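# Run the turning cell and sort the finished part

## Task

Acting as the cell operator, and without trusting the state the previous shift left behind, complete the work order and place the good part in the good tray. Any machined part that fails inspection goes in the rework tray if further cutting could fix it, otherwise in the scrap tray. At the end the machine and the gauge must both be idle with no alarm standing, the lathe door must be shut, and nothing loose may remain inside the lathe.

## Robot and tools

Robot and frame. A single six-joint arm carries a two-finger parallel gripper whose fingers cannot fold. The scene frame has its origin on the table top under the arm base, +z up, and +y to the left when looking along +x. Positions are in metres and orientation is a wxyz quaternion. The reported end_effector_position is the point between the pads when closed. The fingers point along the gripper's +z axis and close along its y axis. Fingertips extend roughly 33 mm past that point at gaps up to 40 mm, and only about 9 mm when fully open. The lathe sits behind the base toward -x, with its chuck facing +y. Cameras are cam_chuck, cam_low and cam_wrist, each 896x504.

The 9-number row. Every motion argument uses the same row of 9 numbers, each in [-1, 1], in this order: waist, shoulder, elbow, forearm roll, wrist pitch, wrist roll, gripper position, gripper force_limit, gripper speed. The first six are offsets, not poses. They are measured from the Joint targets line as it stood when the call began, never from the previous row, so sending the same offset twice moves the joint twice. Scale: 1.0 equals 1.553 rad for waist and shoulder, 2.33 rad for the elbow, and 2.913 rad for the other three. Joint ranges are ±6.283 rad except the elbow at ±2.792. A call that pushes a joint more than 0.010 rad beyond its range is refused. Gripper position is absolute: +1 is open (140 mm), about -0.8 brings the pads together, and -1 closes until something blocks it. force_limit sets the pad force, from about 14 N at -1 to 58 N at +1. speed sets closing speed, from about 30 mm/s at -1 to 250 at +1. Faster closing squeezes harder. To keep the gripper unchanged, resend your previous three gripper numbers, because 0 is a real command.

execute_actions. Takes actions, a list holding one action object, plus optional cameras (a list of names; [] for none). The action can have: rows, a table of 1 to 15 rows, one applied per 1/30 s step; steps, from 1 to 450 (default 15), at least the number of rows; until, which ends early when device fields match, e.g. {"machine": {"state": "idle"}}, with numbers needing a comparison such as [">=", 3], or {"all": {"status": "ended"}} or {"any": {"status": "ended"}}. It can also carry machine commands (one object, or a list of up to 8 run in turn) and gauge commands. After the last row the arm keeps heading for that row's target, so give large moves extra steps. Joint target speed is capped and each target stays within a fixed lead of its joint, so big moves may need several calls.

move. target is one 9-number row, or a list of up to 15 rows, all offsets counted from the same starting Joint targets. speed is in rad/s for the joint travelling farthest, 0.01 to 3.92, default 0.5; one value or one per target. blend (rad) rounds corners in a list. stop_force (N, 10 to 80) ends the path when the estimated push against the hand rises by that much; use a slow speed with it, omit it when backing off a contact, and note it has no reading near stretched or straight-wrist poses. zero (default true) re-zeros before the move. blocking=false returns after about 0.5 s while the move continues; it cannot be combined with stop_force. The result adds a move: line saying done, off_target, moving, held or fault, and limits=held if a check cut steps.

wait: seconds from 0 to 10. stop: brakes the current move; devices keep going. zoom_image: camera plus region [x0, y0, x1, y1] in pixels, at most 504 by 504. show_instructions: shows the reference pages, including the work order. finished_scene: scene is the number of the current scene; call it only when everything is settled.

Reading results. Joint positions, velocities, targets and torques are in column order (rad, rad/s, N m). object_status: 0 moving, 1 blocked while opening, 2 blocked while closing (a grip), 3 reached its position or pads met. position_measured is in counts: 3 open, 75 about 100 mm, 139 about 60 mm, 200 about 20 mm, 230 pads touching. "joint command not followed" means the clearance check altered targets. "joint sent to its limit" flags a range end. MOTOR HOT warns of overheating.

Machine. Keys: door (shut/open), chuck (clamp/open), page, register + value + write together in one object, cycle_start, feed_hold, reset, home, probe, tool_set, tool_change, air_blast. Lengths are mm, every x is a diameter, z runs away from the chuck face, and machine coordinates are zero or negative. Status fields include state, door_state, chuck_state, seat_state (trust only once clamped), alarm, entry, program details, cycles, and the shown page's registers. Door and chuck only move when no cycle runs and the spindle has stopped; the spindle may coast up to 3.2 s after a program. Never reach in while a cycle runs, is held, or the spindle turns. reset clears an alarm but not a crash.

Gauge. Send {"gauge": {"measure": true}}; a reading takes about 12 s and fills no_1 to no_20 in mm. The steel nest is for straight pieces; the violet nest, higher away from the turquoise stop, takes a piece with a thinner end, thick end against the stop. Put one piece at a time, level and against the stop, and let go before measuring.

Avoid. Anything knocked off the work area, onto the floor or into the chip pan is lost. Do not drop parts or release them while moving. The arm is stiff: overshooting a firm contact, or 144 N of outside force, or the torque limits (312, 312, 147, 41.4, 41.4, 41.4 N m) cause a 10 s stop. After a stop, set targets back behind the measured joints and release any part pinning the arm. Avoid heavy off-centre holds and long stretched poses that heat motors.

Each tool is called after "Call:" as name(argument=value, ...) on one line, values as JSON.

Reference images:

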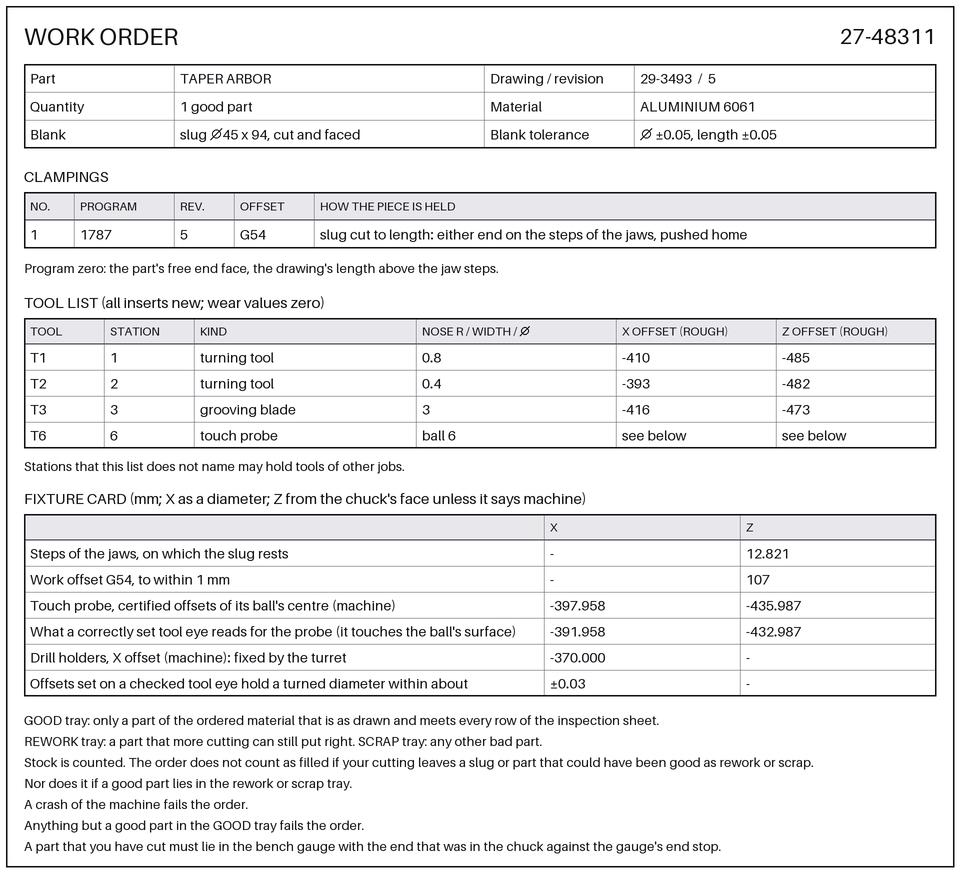

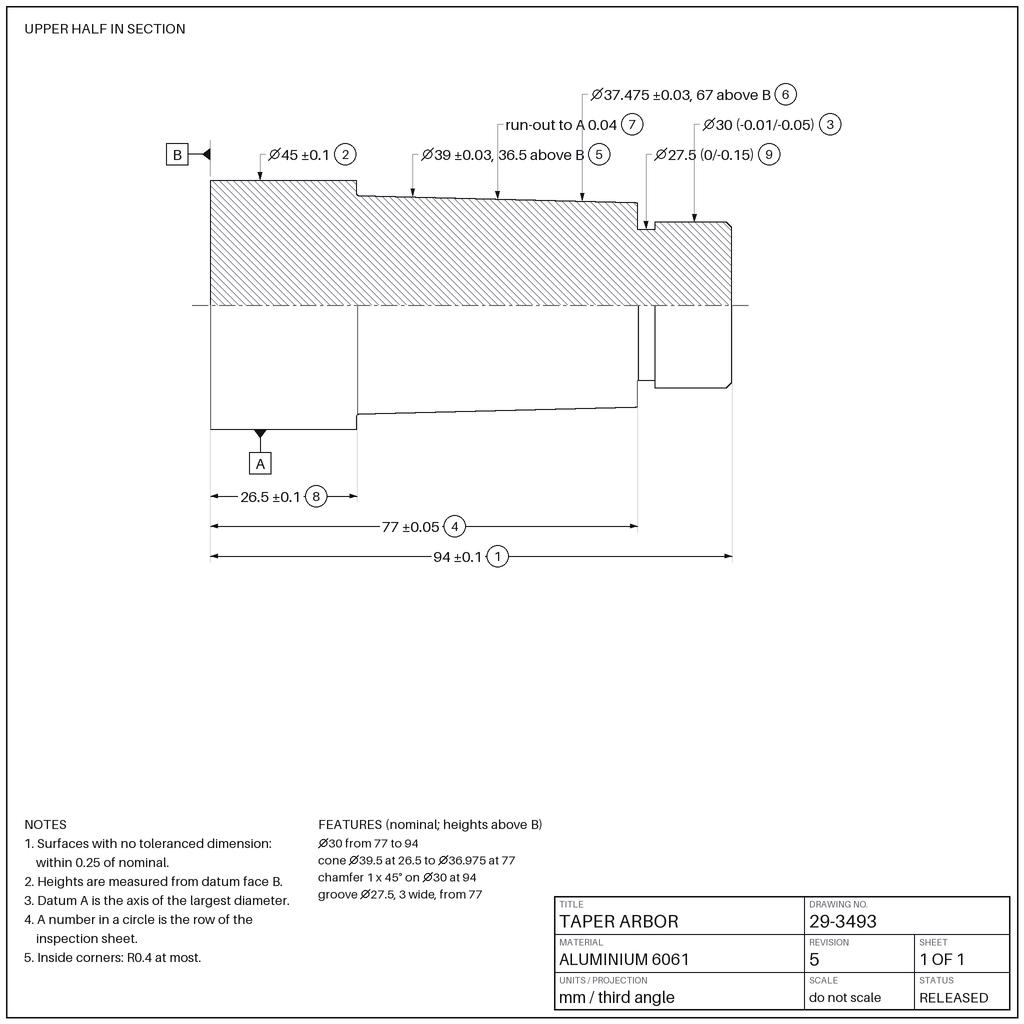

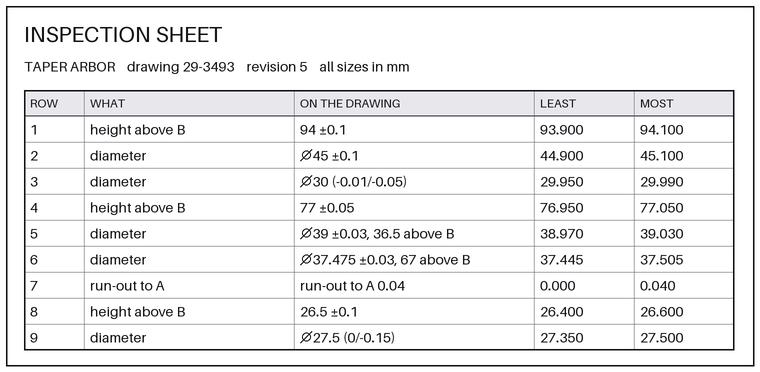

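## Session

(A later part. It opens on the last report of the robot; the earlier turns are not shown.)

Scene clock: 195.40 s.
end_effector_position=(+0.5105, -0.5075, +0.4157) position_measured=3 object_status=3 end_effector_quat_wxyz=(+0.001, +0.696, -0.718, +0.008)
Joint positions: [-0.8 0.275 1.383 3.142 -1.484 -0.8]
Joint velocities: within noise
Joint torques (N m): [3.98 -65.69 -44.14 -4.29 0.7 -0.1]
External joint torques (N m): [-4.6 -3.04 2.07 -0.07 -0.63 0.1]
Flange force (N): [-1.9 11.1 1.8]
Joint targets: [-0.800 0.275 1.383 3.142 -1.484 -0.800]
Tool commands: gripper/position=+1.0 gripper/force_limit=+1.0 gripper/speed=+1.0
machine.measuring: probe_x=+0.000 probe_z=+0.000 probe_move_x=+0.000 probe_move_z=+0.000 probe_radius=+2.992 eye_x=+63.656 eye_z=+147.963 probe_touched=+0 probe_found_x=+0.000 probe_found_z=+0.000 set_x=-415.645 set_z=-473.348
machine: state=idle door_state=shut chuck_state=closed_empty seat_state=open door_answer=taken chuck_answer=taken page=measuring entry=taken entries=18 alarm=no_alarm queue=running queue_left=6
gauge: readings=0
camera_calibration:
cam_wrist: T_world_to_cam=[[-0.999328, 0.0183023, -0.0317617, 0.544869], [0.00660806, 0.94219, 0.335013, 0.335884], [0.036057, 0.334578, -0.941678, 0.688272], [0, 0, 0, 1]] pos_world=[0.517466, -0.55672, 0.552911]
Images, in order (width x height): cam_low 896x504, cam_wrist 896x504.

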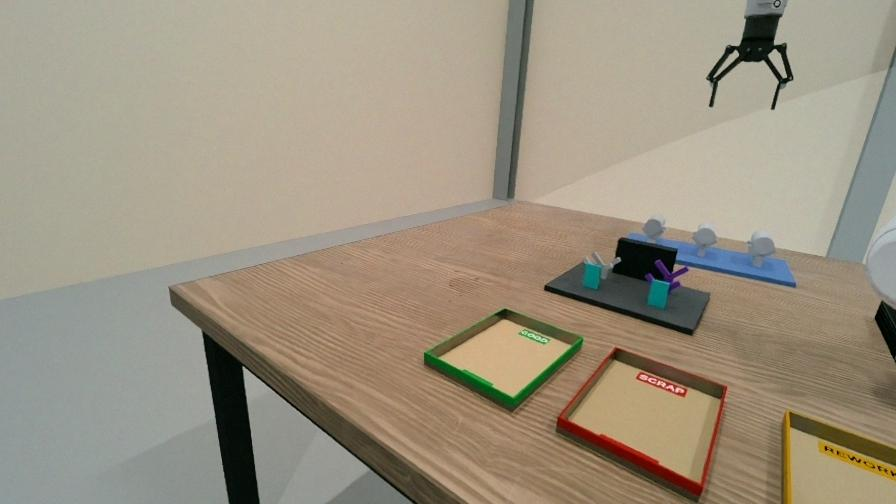

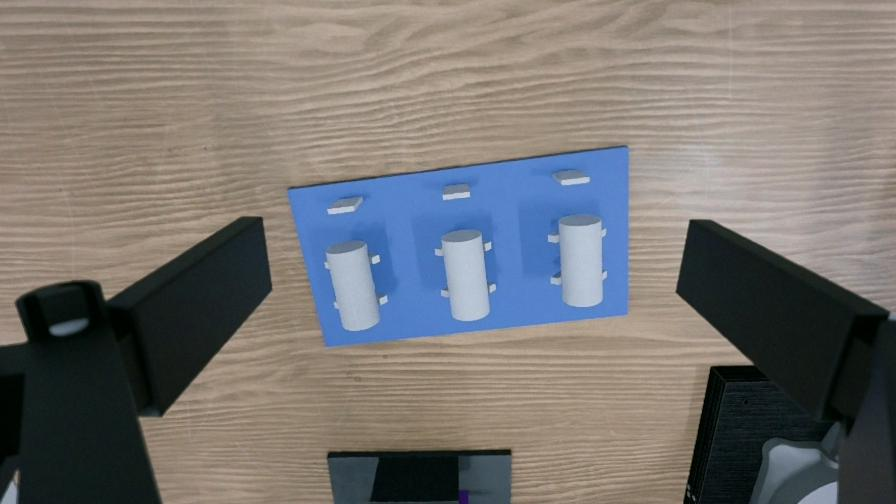

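Call:
move(target=[0.0796, -0.0083, 0.179, 0, 0.1341, 0.0321, 1, 1, 1], speed=0.6, cameras=["cam_low","cam_wrist"])

Call:
zoom_image(camera="cam_wrist", region=[200, 0, 450, 200])

Call:
zoom_image(camera="cam_wrist", region=[420, 0, 700, 200])

Scene clock: 247.27 s.
end_effector_position=(+0.5140, -0.3934, +0.2013) position_measured=3 object_status=3 end_effector_quat_wxyz=(+0.001, +0.707, -0.707, +0.001)
Joint positions: [-0.676 0.262 1.8 3.142 -1.093 -0.706]
Joint velocities: within noise
Joint torques (N m): [3.95 -60.23 -39.32 -3.88 0.65 -0.1]
External joint torques (N m): [-4.57 -2.81 1.7 -0.02 -0.62 0.1]
Flange force (N): [0.9 10.1 -1.5]
Joint targets: [-0.676 0.262 1.800 3.142 -1.093 -0.706]
machine.measuring: probe_x=+0.000 probe_z=+0.000 probe_move_x=+0.000 probe_move_z=+0.000 probe_radius=+2.992 eye_x=+63.656 eye_z=+147.963 probe_touched=+0 probe_found_x=+0.000 probe_found_z=+0.000 set_x=-415.645 set_z=-473.348
machine: state=idle door_state=shut chuck_state=closed_empty seat_state=open door_answer=taken chuck_answer=taken page=measuring entry=taken entries=24 alarm=no_alarm queue=done queue_left=0
gauge: readings=0
move: done
camera_calibration:
cam_wrist: T_world_to_cam=[[-0.999708, -0.011537, -0.0212193, 0.52591], [-0.018121, 0.93911, 0.34314, 0.310002], [0.0159684, 0.343424, -0.939045, 0.461357], [0, 0, 0, 1]] pos_world=[0.524007, -0.4435, 0.338021]
Images, in order (width x height): cam_low 896x504, cam_wrist 896x504.

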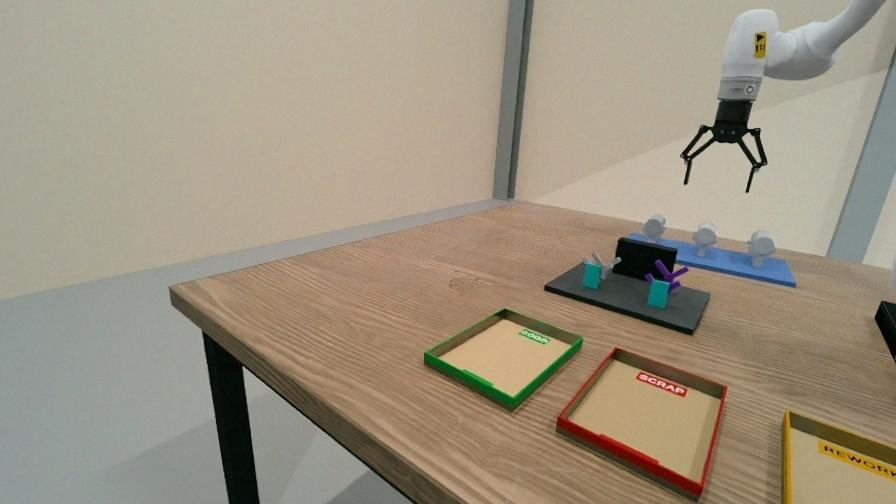

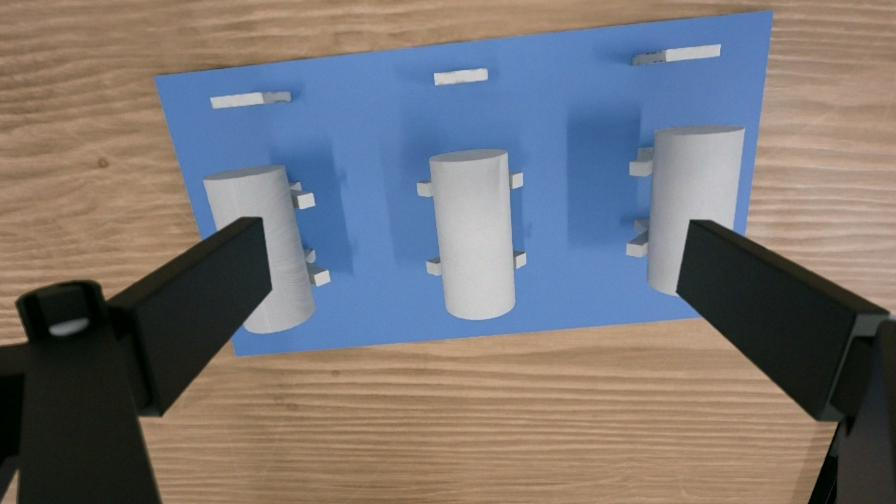

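Scaled by 2.016 from the camera's 896x504 image, which has a finer 1280x720 frame.

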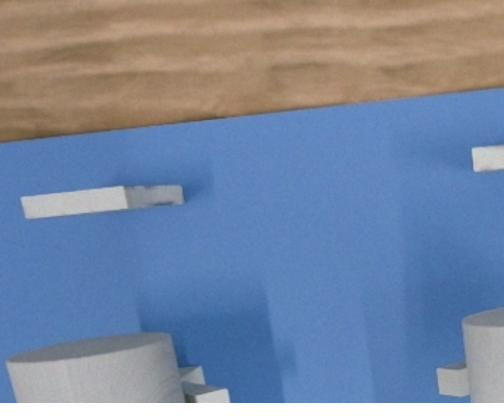

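Scaled by 1.800 from the camera's 896x504 image, which has a finer 1280x720 frame.

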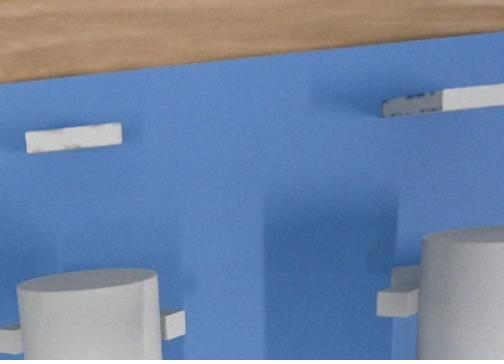

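Call:
zoom_image(camera="cam_wrist", region=[200, 80, 300, 120])

Call:
zoom_image(camera="cam_wrist", region=[620, 30, 740, 80])

Call:
zoom_image(camera="cam_wrist", region=[180, 140, 360, 350])

Call:
zoom_image(camera="cam_wrist", region=[400, 140, 580, 350])

Call:
zoom_image(camera="cam_wrist", region=[600, 100, 780, 310])

Scaled by 5.040 from the camera's 896x504 image, which has a finer 1280x720 frame.

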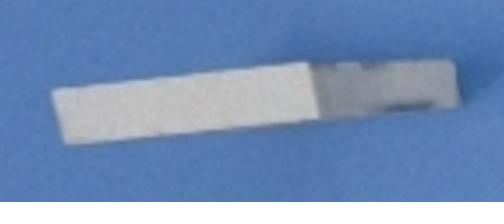

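Scaled by 4.200 from the camera's 896x504 image, which has a finer 1280x720 frame.

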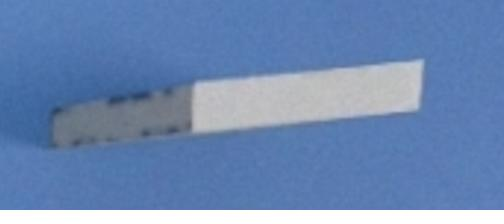

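Scaled by 2.400 from the camera's 896x504 image, which has a finer 1280x720 frame.

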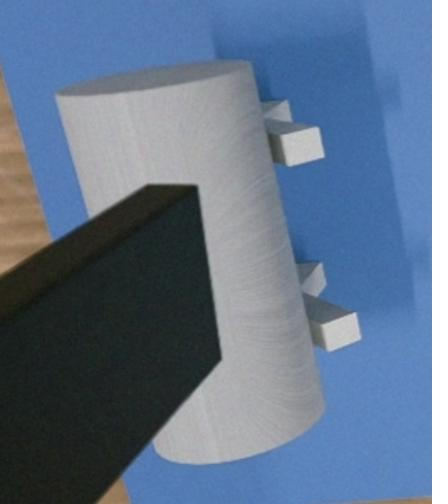

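Scaled by 2.400 from the camera's 896x504 image, which has a finer 1280x720 frame.

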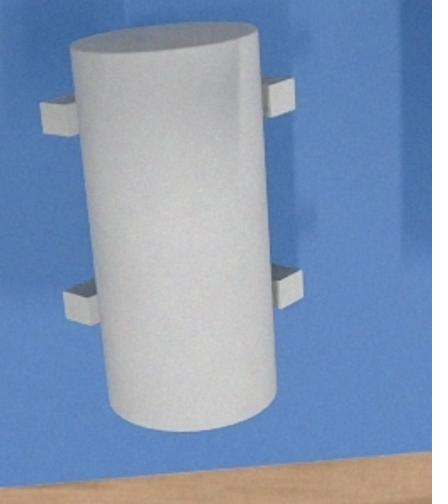

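Scaled by 2.400 from the camera's 896x504 image, which has a finer 1280x720 frame.

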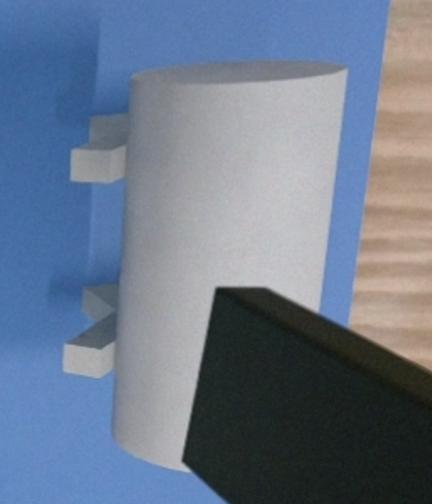

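Call:
zoom_image(camera="cam_wrist", region=[420, 55, 500, 95])

Scaled by 6.300 from the camera's 896x504 image, which has a finer 1280x720 frame.

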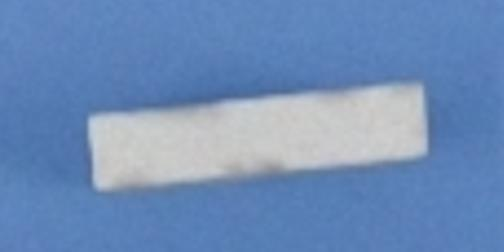

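Call:
move(target=[0.0519, -0.0587, 0.0065, 0, -0.0263, 1.0, 1, 1, 1], speed=1.0, cameras=["cam_wrist"])

Scene clock: 278.83 s.
end_effector_position=(+0.5139, -0.3283, +0.2508) position_measured=3 object_status=3 end_effector_quat_wxyz=(+0.001, +0.590, +0.807, -0.002)
Joint positions: [-0.596 0.171 1.815 3.142 -1.17 2.206]
Joint velocities: within noise
Joint torques (N m): [3.85 -52.42 -40.7 -3.91 0.58 -0.13]
External joint torques (N m): [-4.32 -2.47 2.09 -0.04 -0.63 0.13]
Flange force (N): [1.7 -10.2 -0.3]
Joint targets: [-0.596 0.171 1.815 3.142 -1.170 2.206]
machine.measuring: probe_x=+0.000 probe_z=+0.000 probe_move_x=+0.000 probe_move_z=+0.000 probe_radius=+2.992 eye_x=+63.656 eye_z=+147.963 probe_touched=+0 probe_found_x=+0.000 probe_found_z=+0.000 set_x=-415.645 set_z=-473.348
machine: state=idle door_state=shut chuck_state=closed_empty seat_state=open door_answer=taken chuck_answer=taken page=measuring entry=taken entries=24 alarm=no_alarm queue=done queue_left=0
gauge: readings=0
move: done
camera_calibration:
cam_wrist: T_world_to_cam=[[0.948717, 0.315239, -0.0236598, -0.365855], [0.303187, -0.886142, 0.350471, -0.534258], [0.0895164, -0.339671, -0.936275, 0.222649], [0, 0, 0, 1]] pos_world=[0.489142, -0.282469, 0.387047]
Images, in order (width x height): cam_wrist 896x504.

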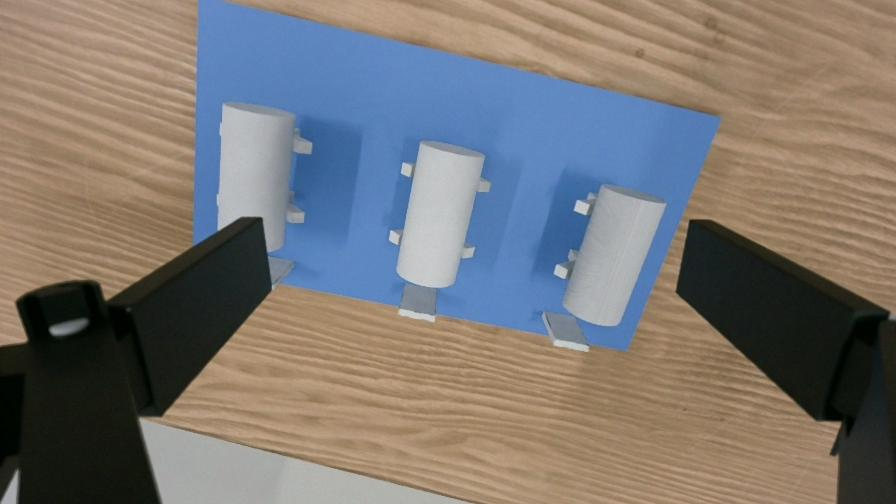

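Call:
zoom_image(camera="cam_wrist", region=[380, 270, 480, 330])

Call:
zoom_image(camera="cam_wrist", region=[520, 160, 700, 360])

Call:
zoom_image(camera="cam_wrist", region=[380, 130, 520, 290])

Call:
zoom_image(camera="cam_wrist", region=[200, 90, 340, 300])

Scaled by 5.040 from the camera's 896x504 image, which has a finer 1280x720 frame.

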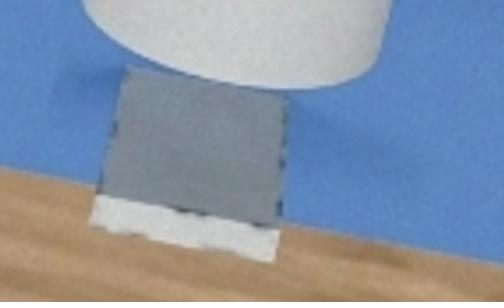

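Scaled by 2.520 from the camera's 896x504 image, which has a finer 1280x720 frame.

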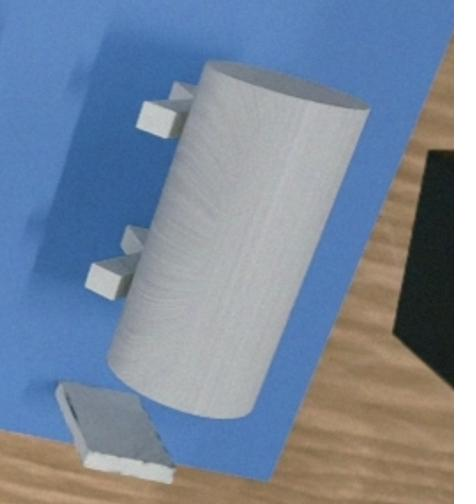

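Scaled by 3.150 from the camera's 896x504 image, which has a finer 1280x720 frame.

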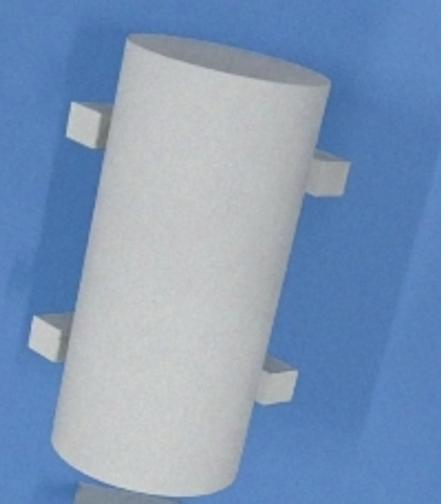

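Scaled by 2.400 from the camera's 896x504 image, which has a finer 1280x720 frame.

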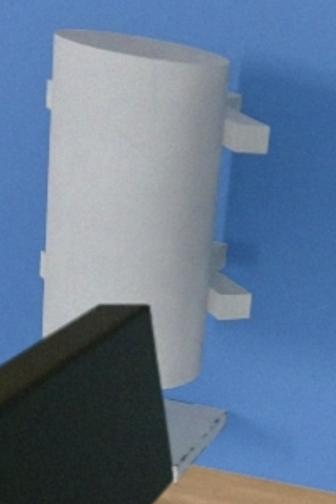

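Call:
execute_actions(actions=[{"machine":[{"home":true},{"door":"open"},{"chuck":"open"}],"steps":2}], cameras=[])

Scene clock: 343.47 s.
end_effector_position=(+0.5139, -0.3283, +0.2508) position_measured=3 object_status=3 end_effector_quat_wxyz=(+0.001, +0.590, +0.807, -0.002)
Joint positions: [-0.596 0.171 1.815 3.142 -1.17 2.206]
Joint velocities: within noise
Joint torques (N m): [3.67 -52.41 -40.66 -3.91 0.59 -0.16]
External joint torques (N m): [-4.36 -2.56 1.86 -0.06 -0.63 0.16]
Flange force (N): [1.5 -10.0 -0.6]
Joint targets: [-0.596 0.171 1.815 3.142 -1.170 2.206]
Tool commands: gripper/position=+1.0 gripper/force_limit=+1.0 gripper/speed=+1.0
machine.measuring: probe_x=+0.000 probe_z=+0.000 probe_move_x=+0.000 probe_move_z=+0.000 probe_radius=+2.992 eye_x=+63.656 eye_z=+147.963 probe_touched=+0 probe_found_x=+0.000 probe_found_z=+0.000 set_x=-415.645 set_z=-473.348
machine: state=idle door_state=between chuck_state=closed_empty seat_state=open door_answer=taken chuck_answer=taken page=measuring entry=taken entries=25 alarm=no_alarm queue=running queue_left=1
gauge: readings=0
No camera images: "cameras" was empty.

Call:
move(target=[-0.0262, 0.0379, 0.0115, 0, 0.0296, 0.0552, 0.43, 0, 0], speed=0.6, cameras=["cam_chuck","cam_wrist"])

Scene clock: 359.17 s.
end_effector_position=(+0.5121, -0.3588, +0.2010) position_measured=75 object_status=3 end_effector_quat_wxyz=(+0.001, +0.668, +0.744, -0.002)
Joint positions: [-0.636 0.23 1.842 3.142 -1.084 2.367]
Joint velocities: within noise
Joint torques (N m): [3.77 -56.64 -38.93 -3.74 0.59 -0.13]
External joint torques (N m): [-4.42 -2.7 1.81 -0.06 -0.64 0.13]
Flange force (N): [-0.1 -10.1 -1.4]
Joint targets: [-0.636 0.230 1.842 3.142 -1.084 2.367]
machine.measuring: probe_x=+0.000 probe_z=+0.000 probe_move_x=+0.000 probe_move_z=+0.000 probe_radius=+2.992 eye_x=+63.656 eye_z=+147.963 probe_touched=+0 probe_found_x=+0.000 probe_found_z=+0.000 set_x=-415.645 set_z=-473.348
machine: state=idle door_state=open chuck_state=open seat_state=open door_answer=taken chuck_answer=taken page=measuring entry=taken entries=25 alarm=no_alarm queue=done queue_left=0
gauge: readings=0
move: done
camera_calibration:
cam_wrist: T_world_to_cam=[[0.992641, 0.119087, -0.0219683, -0.448961], [0.119191, -0.928764, 0.350984, -0.46449], [0.0213942, -0.35102, -0.936124, 0.19664], [0, 0, 0, 1]] pos_world=[0.496813, -0.308912, 0.337246]
Images, in order (width x height): cam_chuck 896x504, cam_wrist 896x504.

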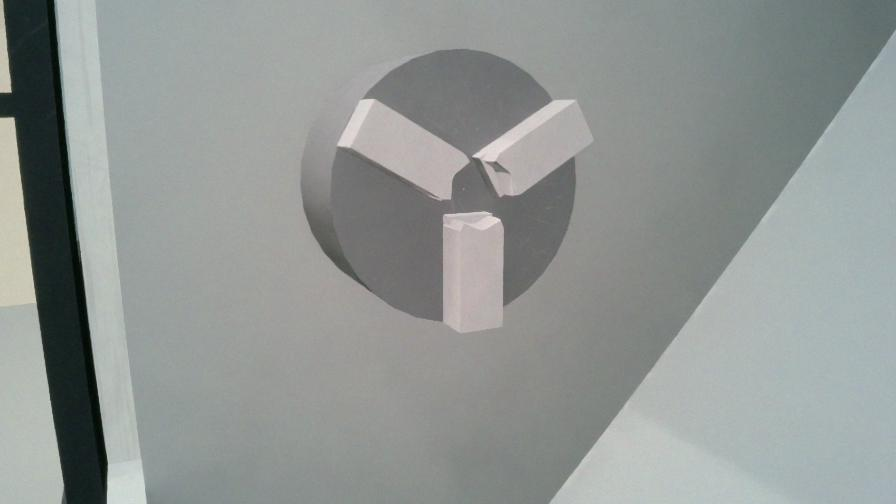

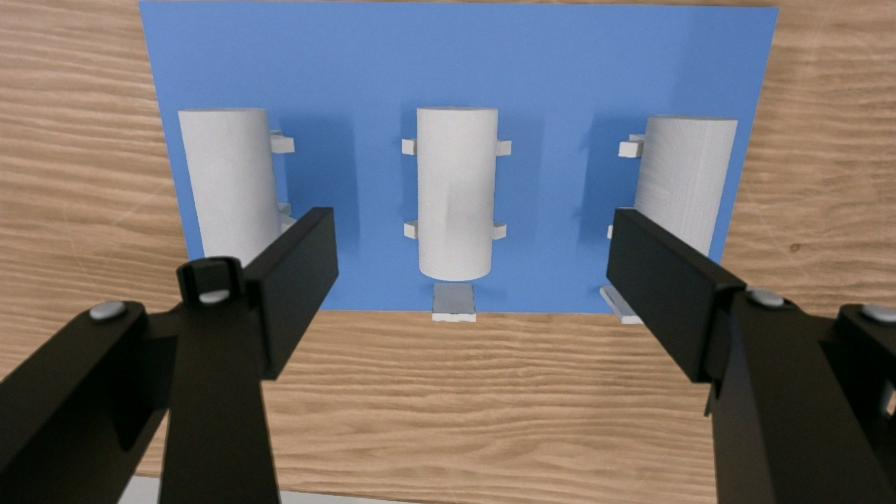

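Call:
move(target=[-0.005, 0.0718, 0.04455, 0, 0.0739, -0.0027, 0.43, 0, 0], speed=0.25, cameras=["cam_wrist","cam_low"])

Scene clock: 386.83 s.
end_effector_position=(+0.5087, -0.3629, +0.0829) position_measured=75 object_status=3 end_effector_quat_wxyz=(+0.001, +0.668, +0.744, -0.002)
Joint positions: [-0.644 0.341 1.946 3.142 -0.868 2.359]
Joint velocities: within noise
Joint torques (N m): [3.85 -62.37 -33.82 -3.2 0.62 -0.11]
External joint torques (N m): [-4.45 -3.08 1.71 -0.08 -0.66 0.11]
Flange force (N): [-0.3 -10.1 -3.4]
Joint targets: [-0.644 0.341 1.946 3.142 -0.868 2.359]
machine.measuring: probe_x=+0.000 probe_z=+0.000 probe_move_x=+0.000 probe_move_z=+0.000 probe_radius=+2.992 eye_x=+63.656 eye_z=+147.963 probe_touched=+0 probe_found_x=+0.000 probe_found_z=+0.000 set_x=-415.645 set_z=-473.348
machine: state=idle door_state=open chuck_state=open seat_state=open door_answer=taken chuck_answer=taken page=measuring entry=taken entries=25 alarm=no_alarm queue=done queue_left=0
gauge: readings=0
move: done
camera_calibration:
cam_wrist: T_world_to_cam=[[0.99264, 0.119099, -0.0219453, -0.447591], [0.119199, -0.928842, 0.350778, -0.426448], [0.0213934, -0.350812, -0.936202, 0.0848953], [0, 0, 0, 1]] pos_world=[0.493313, -0.313013, 0.219245]
Images, in order (width x height): cam_low 896x504, cam_wrist 896x504.

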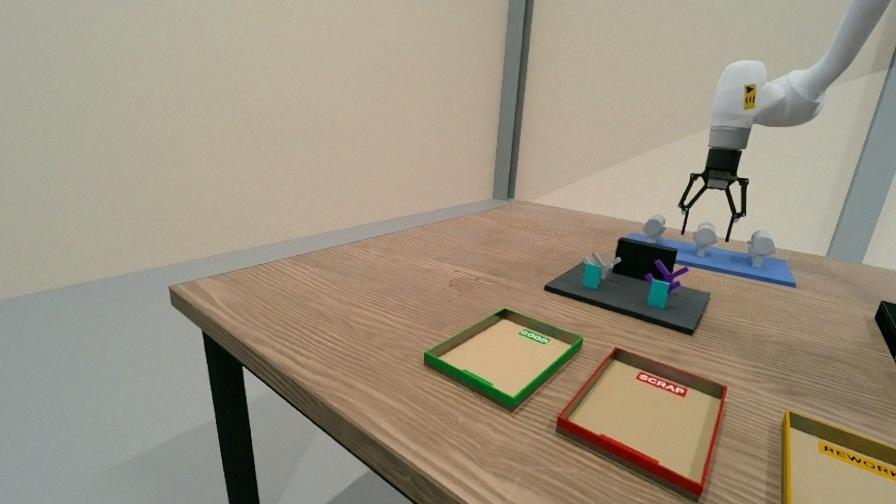

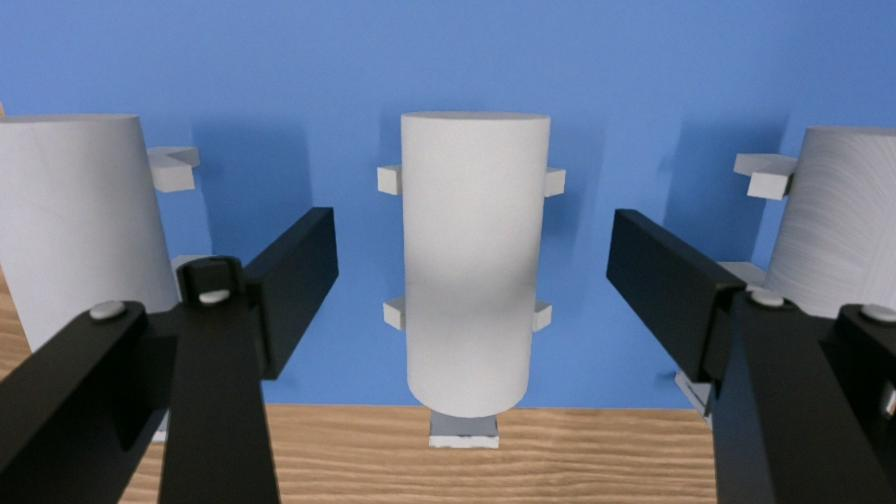

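Call:
execute_actions(actions=[{"rows":[[0,0,0,0,0,0,-1,0,-1]],"steps":75}], cameras=["cam_wrist"])

Scene clock: 395.10 s.
end_effector_position=(+0.5086, -0.3628, +0.0829) position_measured=164 object_status=2 end_effector_quat_wxyz=(+0.001, +0.668, +0.744, -0.002)
Joint positions: [-0.644 0.341 1.946 3.142 -0.868 2.359]
Joint velocities: within noise
Joint torques (N m): [29.48 -50.08 -51.15 8.03 15.51 -0.42]
External joint torques (N m): [-30.07 -15.31 19.12 -11.3 -15.56 0.42]
Flange force (N): [-1.9 -69.2 -32.1]
Joint targets: [-0.644 0.341 1.946 3.142 -0.868 2.359]
machine.measuring: probe_x=+0.000 probe_z=+0.000 probe_move_x=+0.000 probe_move_z=+0.000 probe_radius=+2.992 eye_x=+63.656 eye_z=+147.963 probe_touched=+0 probe_found_x=+0.000 probe_found_z=+0.000 set_x=-415.645 set_z=-473.348
machine: state=idle door_state=open chuck_state=open seat_state=open door_answer=taken chuck_answer=taken page=measuring entry=taken entries=25 alarm=no_alarm queue=done queue_left=0
gauge: readings=0
camera_calibration:
cam_wrist: T_world_to_cam=[[0.99263, 0.119157, -0.0220731, -0.447555], [0.119299, -0.928833, 0.350766, -0.426364], [0.021294, -0.350814, -0.936203, 0.0848857], [0, 0, 0, 1]] pos_world=[0.493313, -0.312913, 0.219145]
Images, in order (width x height): cam_wrist 896x504.

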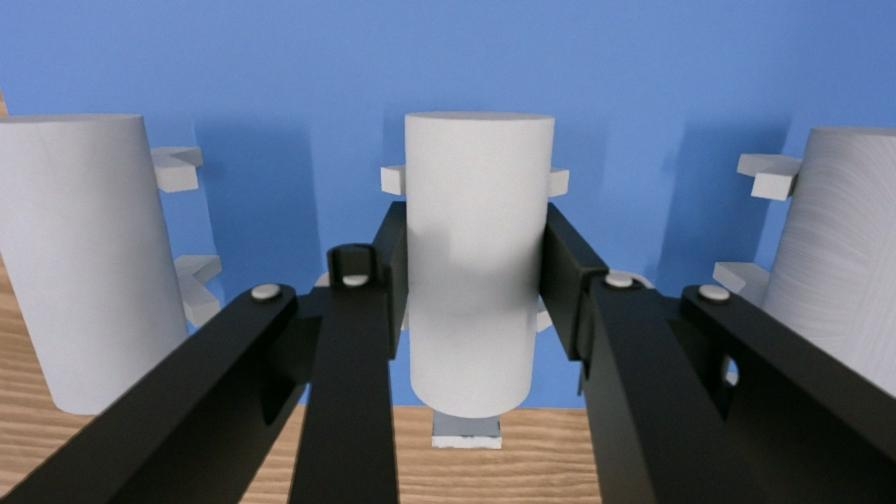

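Call:
move(target=[[0, -0.01423, -0.0062, 0, -0.01253, 0, -1, 0, -1],[0, -0.1137, -0.0939, 0, -0.1357, 0, -1, 0, -1]], speed=[0.04, 0.3], cameras=["cam_wrist","cam_low"])

Scene clock: 412.17 s.
end_effector_position=(+0.5087, -0.3619, +0.3010) position_measured=164 object_status=2 end_effector_quat_wxyz=(+0.001, +0.668, +0.744, -0.002)
Joint positions: [-0.644 0.164 1.727 3.142 -1.264 2.359]
Joint velocities: within noise
Joint torques (N m): [4.05 -55.26 -44.3 -4.08 0.67 -0.1]
External joint torques (N m): [-4.65 -0.4 4.22 -0.01 -0.71 0.1]
Flange force (N): [0.3 -11.2 4.0]
Joint targets: [-0.644 0.164 1.727 3.142 -1.264 2.359]
machine.measuring: probe_x=+0.000 probe_z=+0.000 probe_move_x=+0.000 probe_move_z=+0.000 probe_radius=+2.992 eye_x=+63.656 eye_z=+147.963 probe_touched=+0 probe_found_x=+0.000 probe_found_z=+0.000 set_x=-415.645 set_z=-473.348
machine: state=idle door_state=open chuck_state=open seat_state=open door_answer=taken chuck_answer=taken page=measuring entry=taken entries=25 alarm=no_alarm queue=done queue_left=0
gauge: readings=0
move: done
camera_calibration:
cam_wrist: T_world_to_cam=[[0.992638, 0.119126, -0.021864, -0.44295], [0.119193, -0.928793, 0.350909, -0.502063], [0.0214953, -0.350931, -0.936154, 0.289324], [0, 0, 0, 1]] pos_world=[0.493313, -0.312013, 0.437345]
Images, in order (width x height): cam_low 896x504, cam_wrist 896x504.

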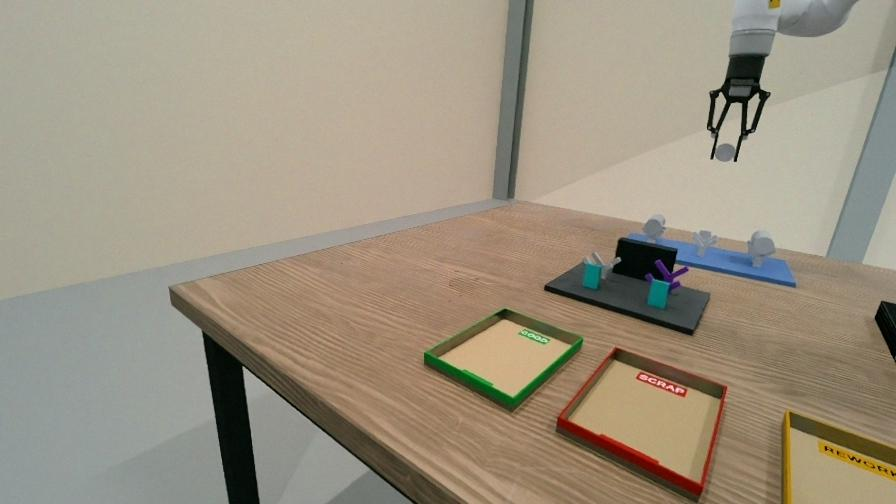

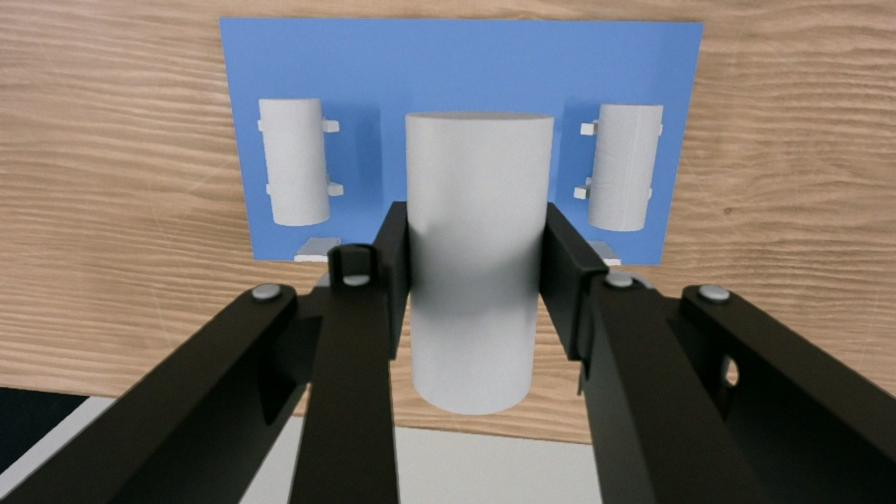

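Call:
move(target=[0.9945, -0.2105, 0.0212, 0, -0.0954, -0.2812, -1, 0, -1], speed=1.0, cameras=["cam_wrist"])

Scene clock: 455.20 s.
end_effector_position=(+0.2620, +0.3740, +0.4414) position_measured=164 object_status=2 end_effector_quat_wxyz=(-0.004, -0.435, +0.900, -0.011)
Joint positions: [0.901 -0.163 1.776 3.142 -1.542 1.54]
Joint velocities: within noise
Joint torques (N m): [4.28 -25.6 -46.33 -4.32 0.49 -0.14]
External joint torques (N m): [-4.47 0.08 4.46 -0.04 -0.59 0.14]
Flange force (N): [6.3 -9.7 6.7]
Joint targets: [0.901 -0.163 1.776 3.142 -1.542 1.540]
machine.measuring: probe_x=+0.000 probe_z=+0.000 probe_move_x=+0.000 probe_move_z=+0.000 probe_radius=+2.992 eye_x=+63.656 eye_z=+147.963 probe_touched=+0 probe_found_x=+0.000 probe_found_z=+0.000 set_x=-415.645 set_z=-473.348
machine: state=idle door_state=open chuck_state=open seat_state=open door_answer=taken chuck_answer=taken page=measuring entry=taken entries=25 alarm=no_alarm queue=done queue_left=0
gauge: readings=0
move: done
camera_calibration:
cam_wrist: T_world_to_cam=[[-0.790805, 0.610977, -0.036524, 0.00711963], [0.567507, 0.754277, 0.330154, -0.576162], [0.229266, 0.24036, -0.94322, 0.411803], [0, 0, 0, 1]] pos_world=[0.238194, 0.331255, 0.578903]
Images, in order (width x height): cam_wrist 896x504.

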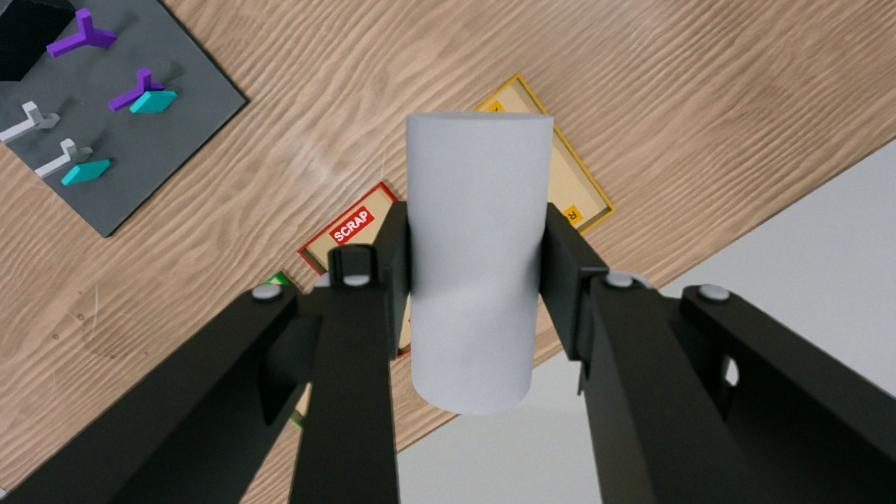

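Call:
move(target=[0.966, -0.1638, 0.1069, 0, 0.2677, 0, -1, 0, -1], speed=1.0, cameras=["cam_wrist","cam_chuck"])

Scene clock: 463.37 s.
end_effector_position=(-0.4155, +0.3569, +0.4867) position_measured=164 object_status=2 end_effector_quat_wxyz=(-0.143, +0.866, -0.337, -0.340)
Joint positions: [2.401 -0.417 2.025 3.142 -0.762 1.54]
Joint velocities: within noise
Joint torques (N m): [5.05 -4.22 -49.1 -4.22 3.47 -0.11]
External joint torques (N m): [-4.55 0.98 5.2 -0.08 -1.6 0.11]
Flange force (N): [8.1 -14.3 1.2]
Joint targets: [2.402 -0.417 2.025 3.142 -0.762 1.540]
machine.measuring: probe_x=+0.000 probe_z=+0.000 probe_move_x=+0.000 probe_move_z=+0.000 probe_radius=+2.992 eye_x=+63.656 eye_z=+147.963 probe_touched=+0 probe_found_x=+0.000 probe_found_z=+0.000 set_x=-415.645 set_z=-473.348
machine: state=idle door_state=open chuck_state=open seat_state=open door_answer=taken chuck_answer=taken page=measuring entry=taken entries=25 alarm=no_alarm queue=done queue_left=0
gauge: readings=0
move: done
camera_calibration:
cam_wrist: T_world_to_cam=[[-0.684229, -0.728006, -0.0428797, 0.00876185], [-0.350717, 0.276936, 0.894597, -0.679626], [-0.639397, 0.627148, -0.444812, -0.127628], [0, 0, 0, 1]] pos_world=[-0.313966, 0.274633, 0.551597]
Images, in order (width x height): cam_chuck 896x504, cam_wrist 896x504.

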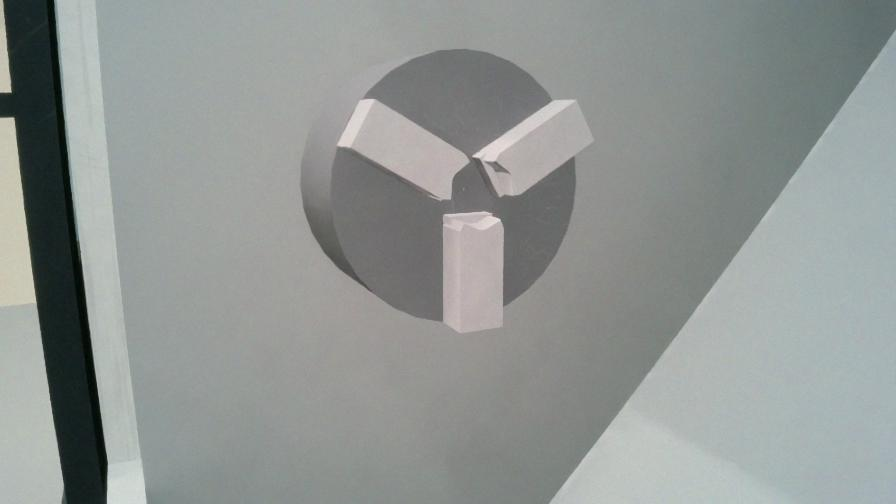

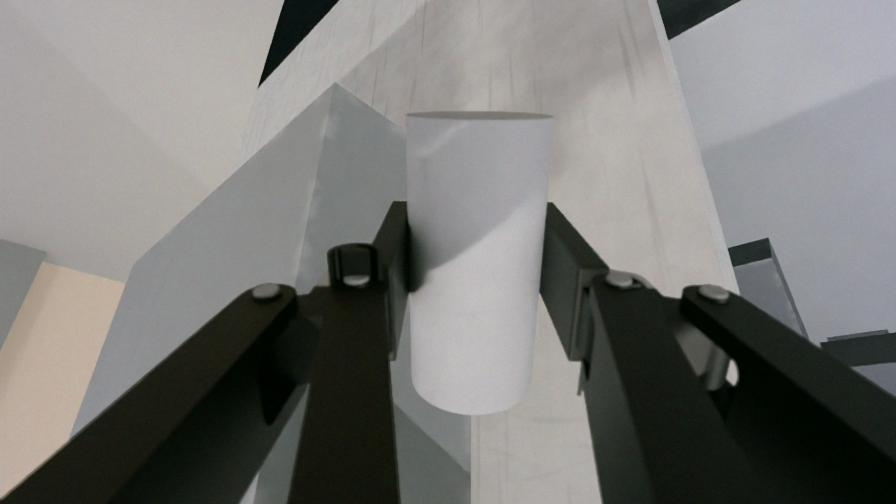

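Call:
move(target=[0.2254, -0.1179, 0.0353, 0, 0.0554, -1.0, -1, 0, -1], speed=1.2, cameras=["cam_wrist","cam_chuck"])

Scene clock: 480.63 s.
end_effector_position=(-0.4699, +0.1768, +0.5578) position_measured=164 object_status=2 end_effector_quat_wxyz=(-0.485, +0.268, +0.831, +0.051)
Joint positions: [2.752 -0.6 2.108 3.142 -0.6 -1.372]
Joint velocities: within noise
Joint torques (N m): [4.85 11.5 -49.97 -4.26 4.3 -0.11]
External joint torques (N m): [-4.62 1.56 5.32 -0.07 -1.9 0.1]
Flange force (N): [0.0 0.0 0.0]
Joint targets: [2.752 -0.600 2.108 3.142 -0.600 -1.372]
machine.measuring: probe_x=+0.000 probe_z=+0.000 probe_move_x=+0.000 probe_move_z=+0.000 probe_radius=+2.992 eye_x=+63.656 eye_z=+147.963 probe_touched=+0 probe_found_x=+0.000 probe_found_z=+0.000 set_x=-415.645 set_z=-473.348
machine: state=idle door_state=open chuck_state=open seat_state=open door_answer=taken chuck_answer=taken page=measuring entry=taken entries=25 alarm=no_alarm queue=done queue_left=0
gauge: readings=0
move: done
camera_calibration:
cam_wrist: T_world_to_cam=[[0.472947, 0.863395, -0.175701, 0.179872], [0.641733, -0.474189, -0.602763, 0.721984], [-0.603738, 0.172322, -0.778335, 0.265414], [0, 0, 0, 1]] pos_world=[-0.38815, 0.14132, 0.67337]
Images, in order (width x height): cam_chuck 896x504, cam_wrist 896x504.

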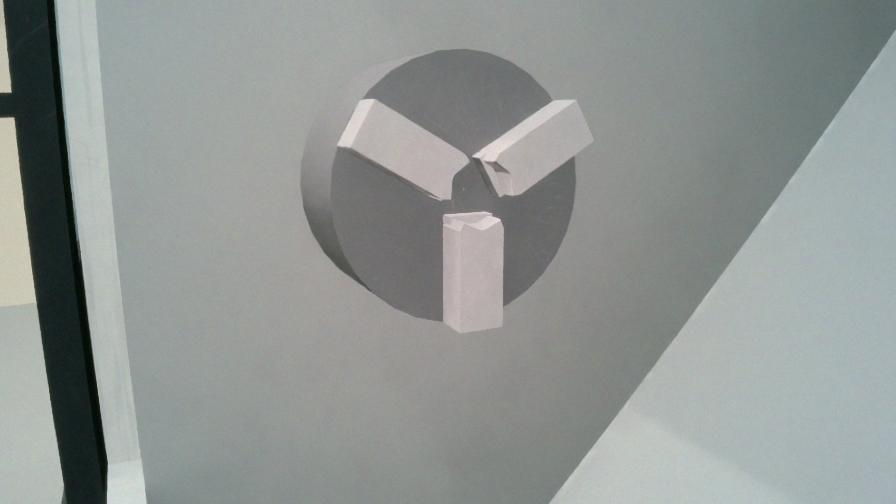

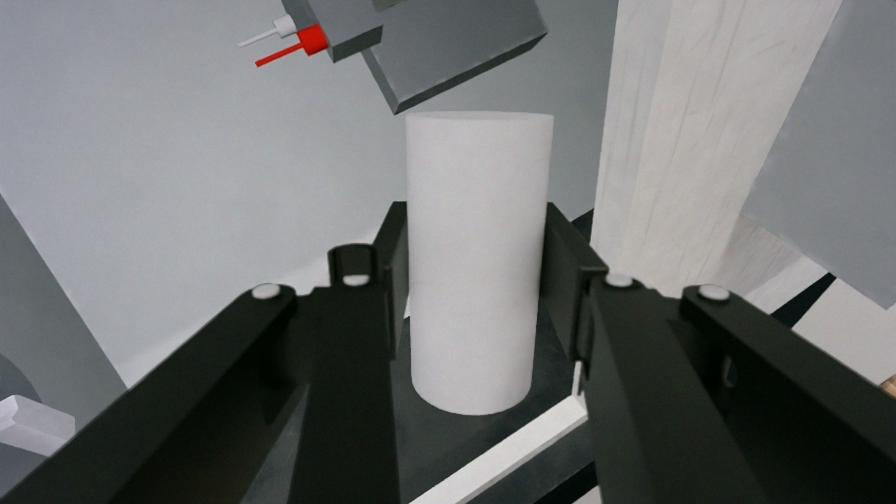

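Call:
zoom_image(camera="cam_chuck", region=[300, 40, 610, 340])

Call:
zoom_image(camera="cam_wrist", region=[0, 180, 300, 504])

Call:
zoom_image(camera="cam_wrist", region=[540, 0, 896, 504])

Scaled by 1.626 from the camera's 896x504 image, which has a finer 1280x720 frame.

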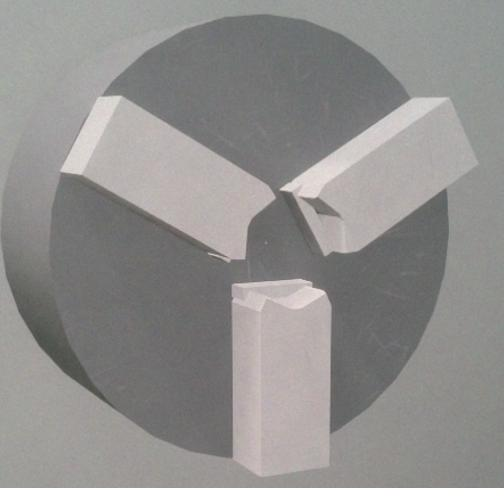

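Scaled by 1.556 from the camera's 896x504 image, which has a finer 1280x720 frame.

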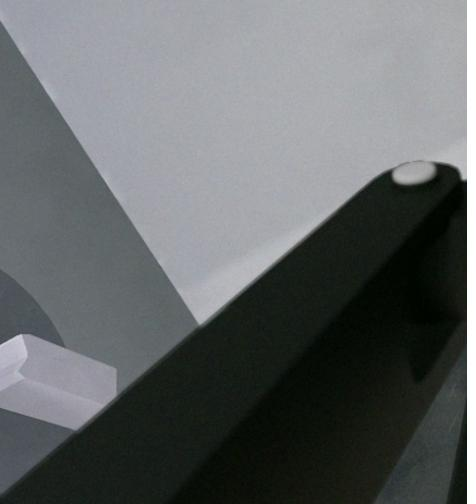

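Scaled by 1.000.

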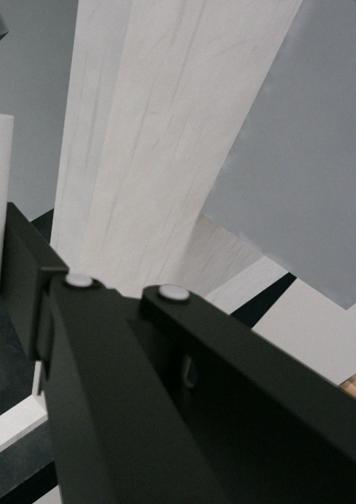

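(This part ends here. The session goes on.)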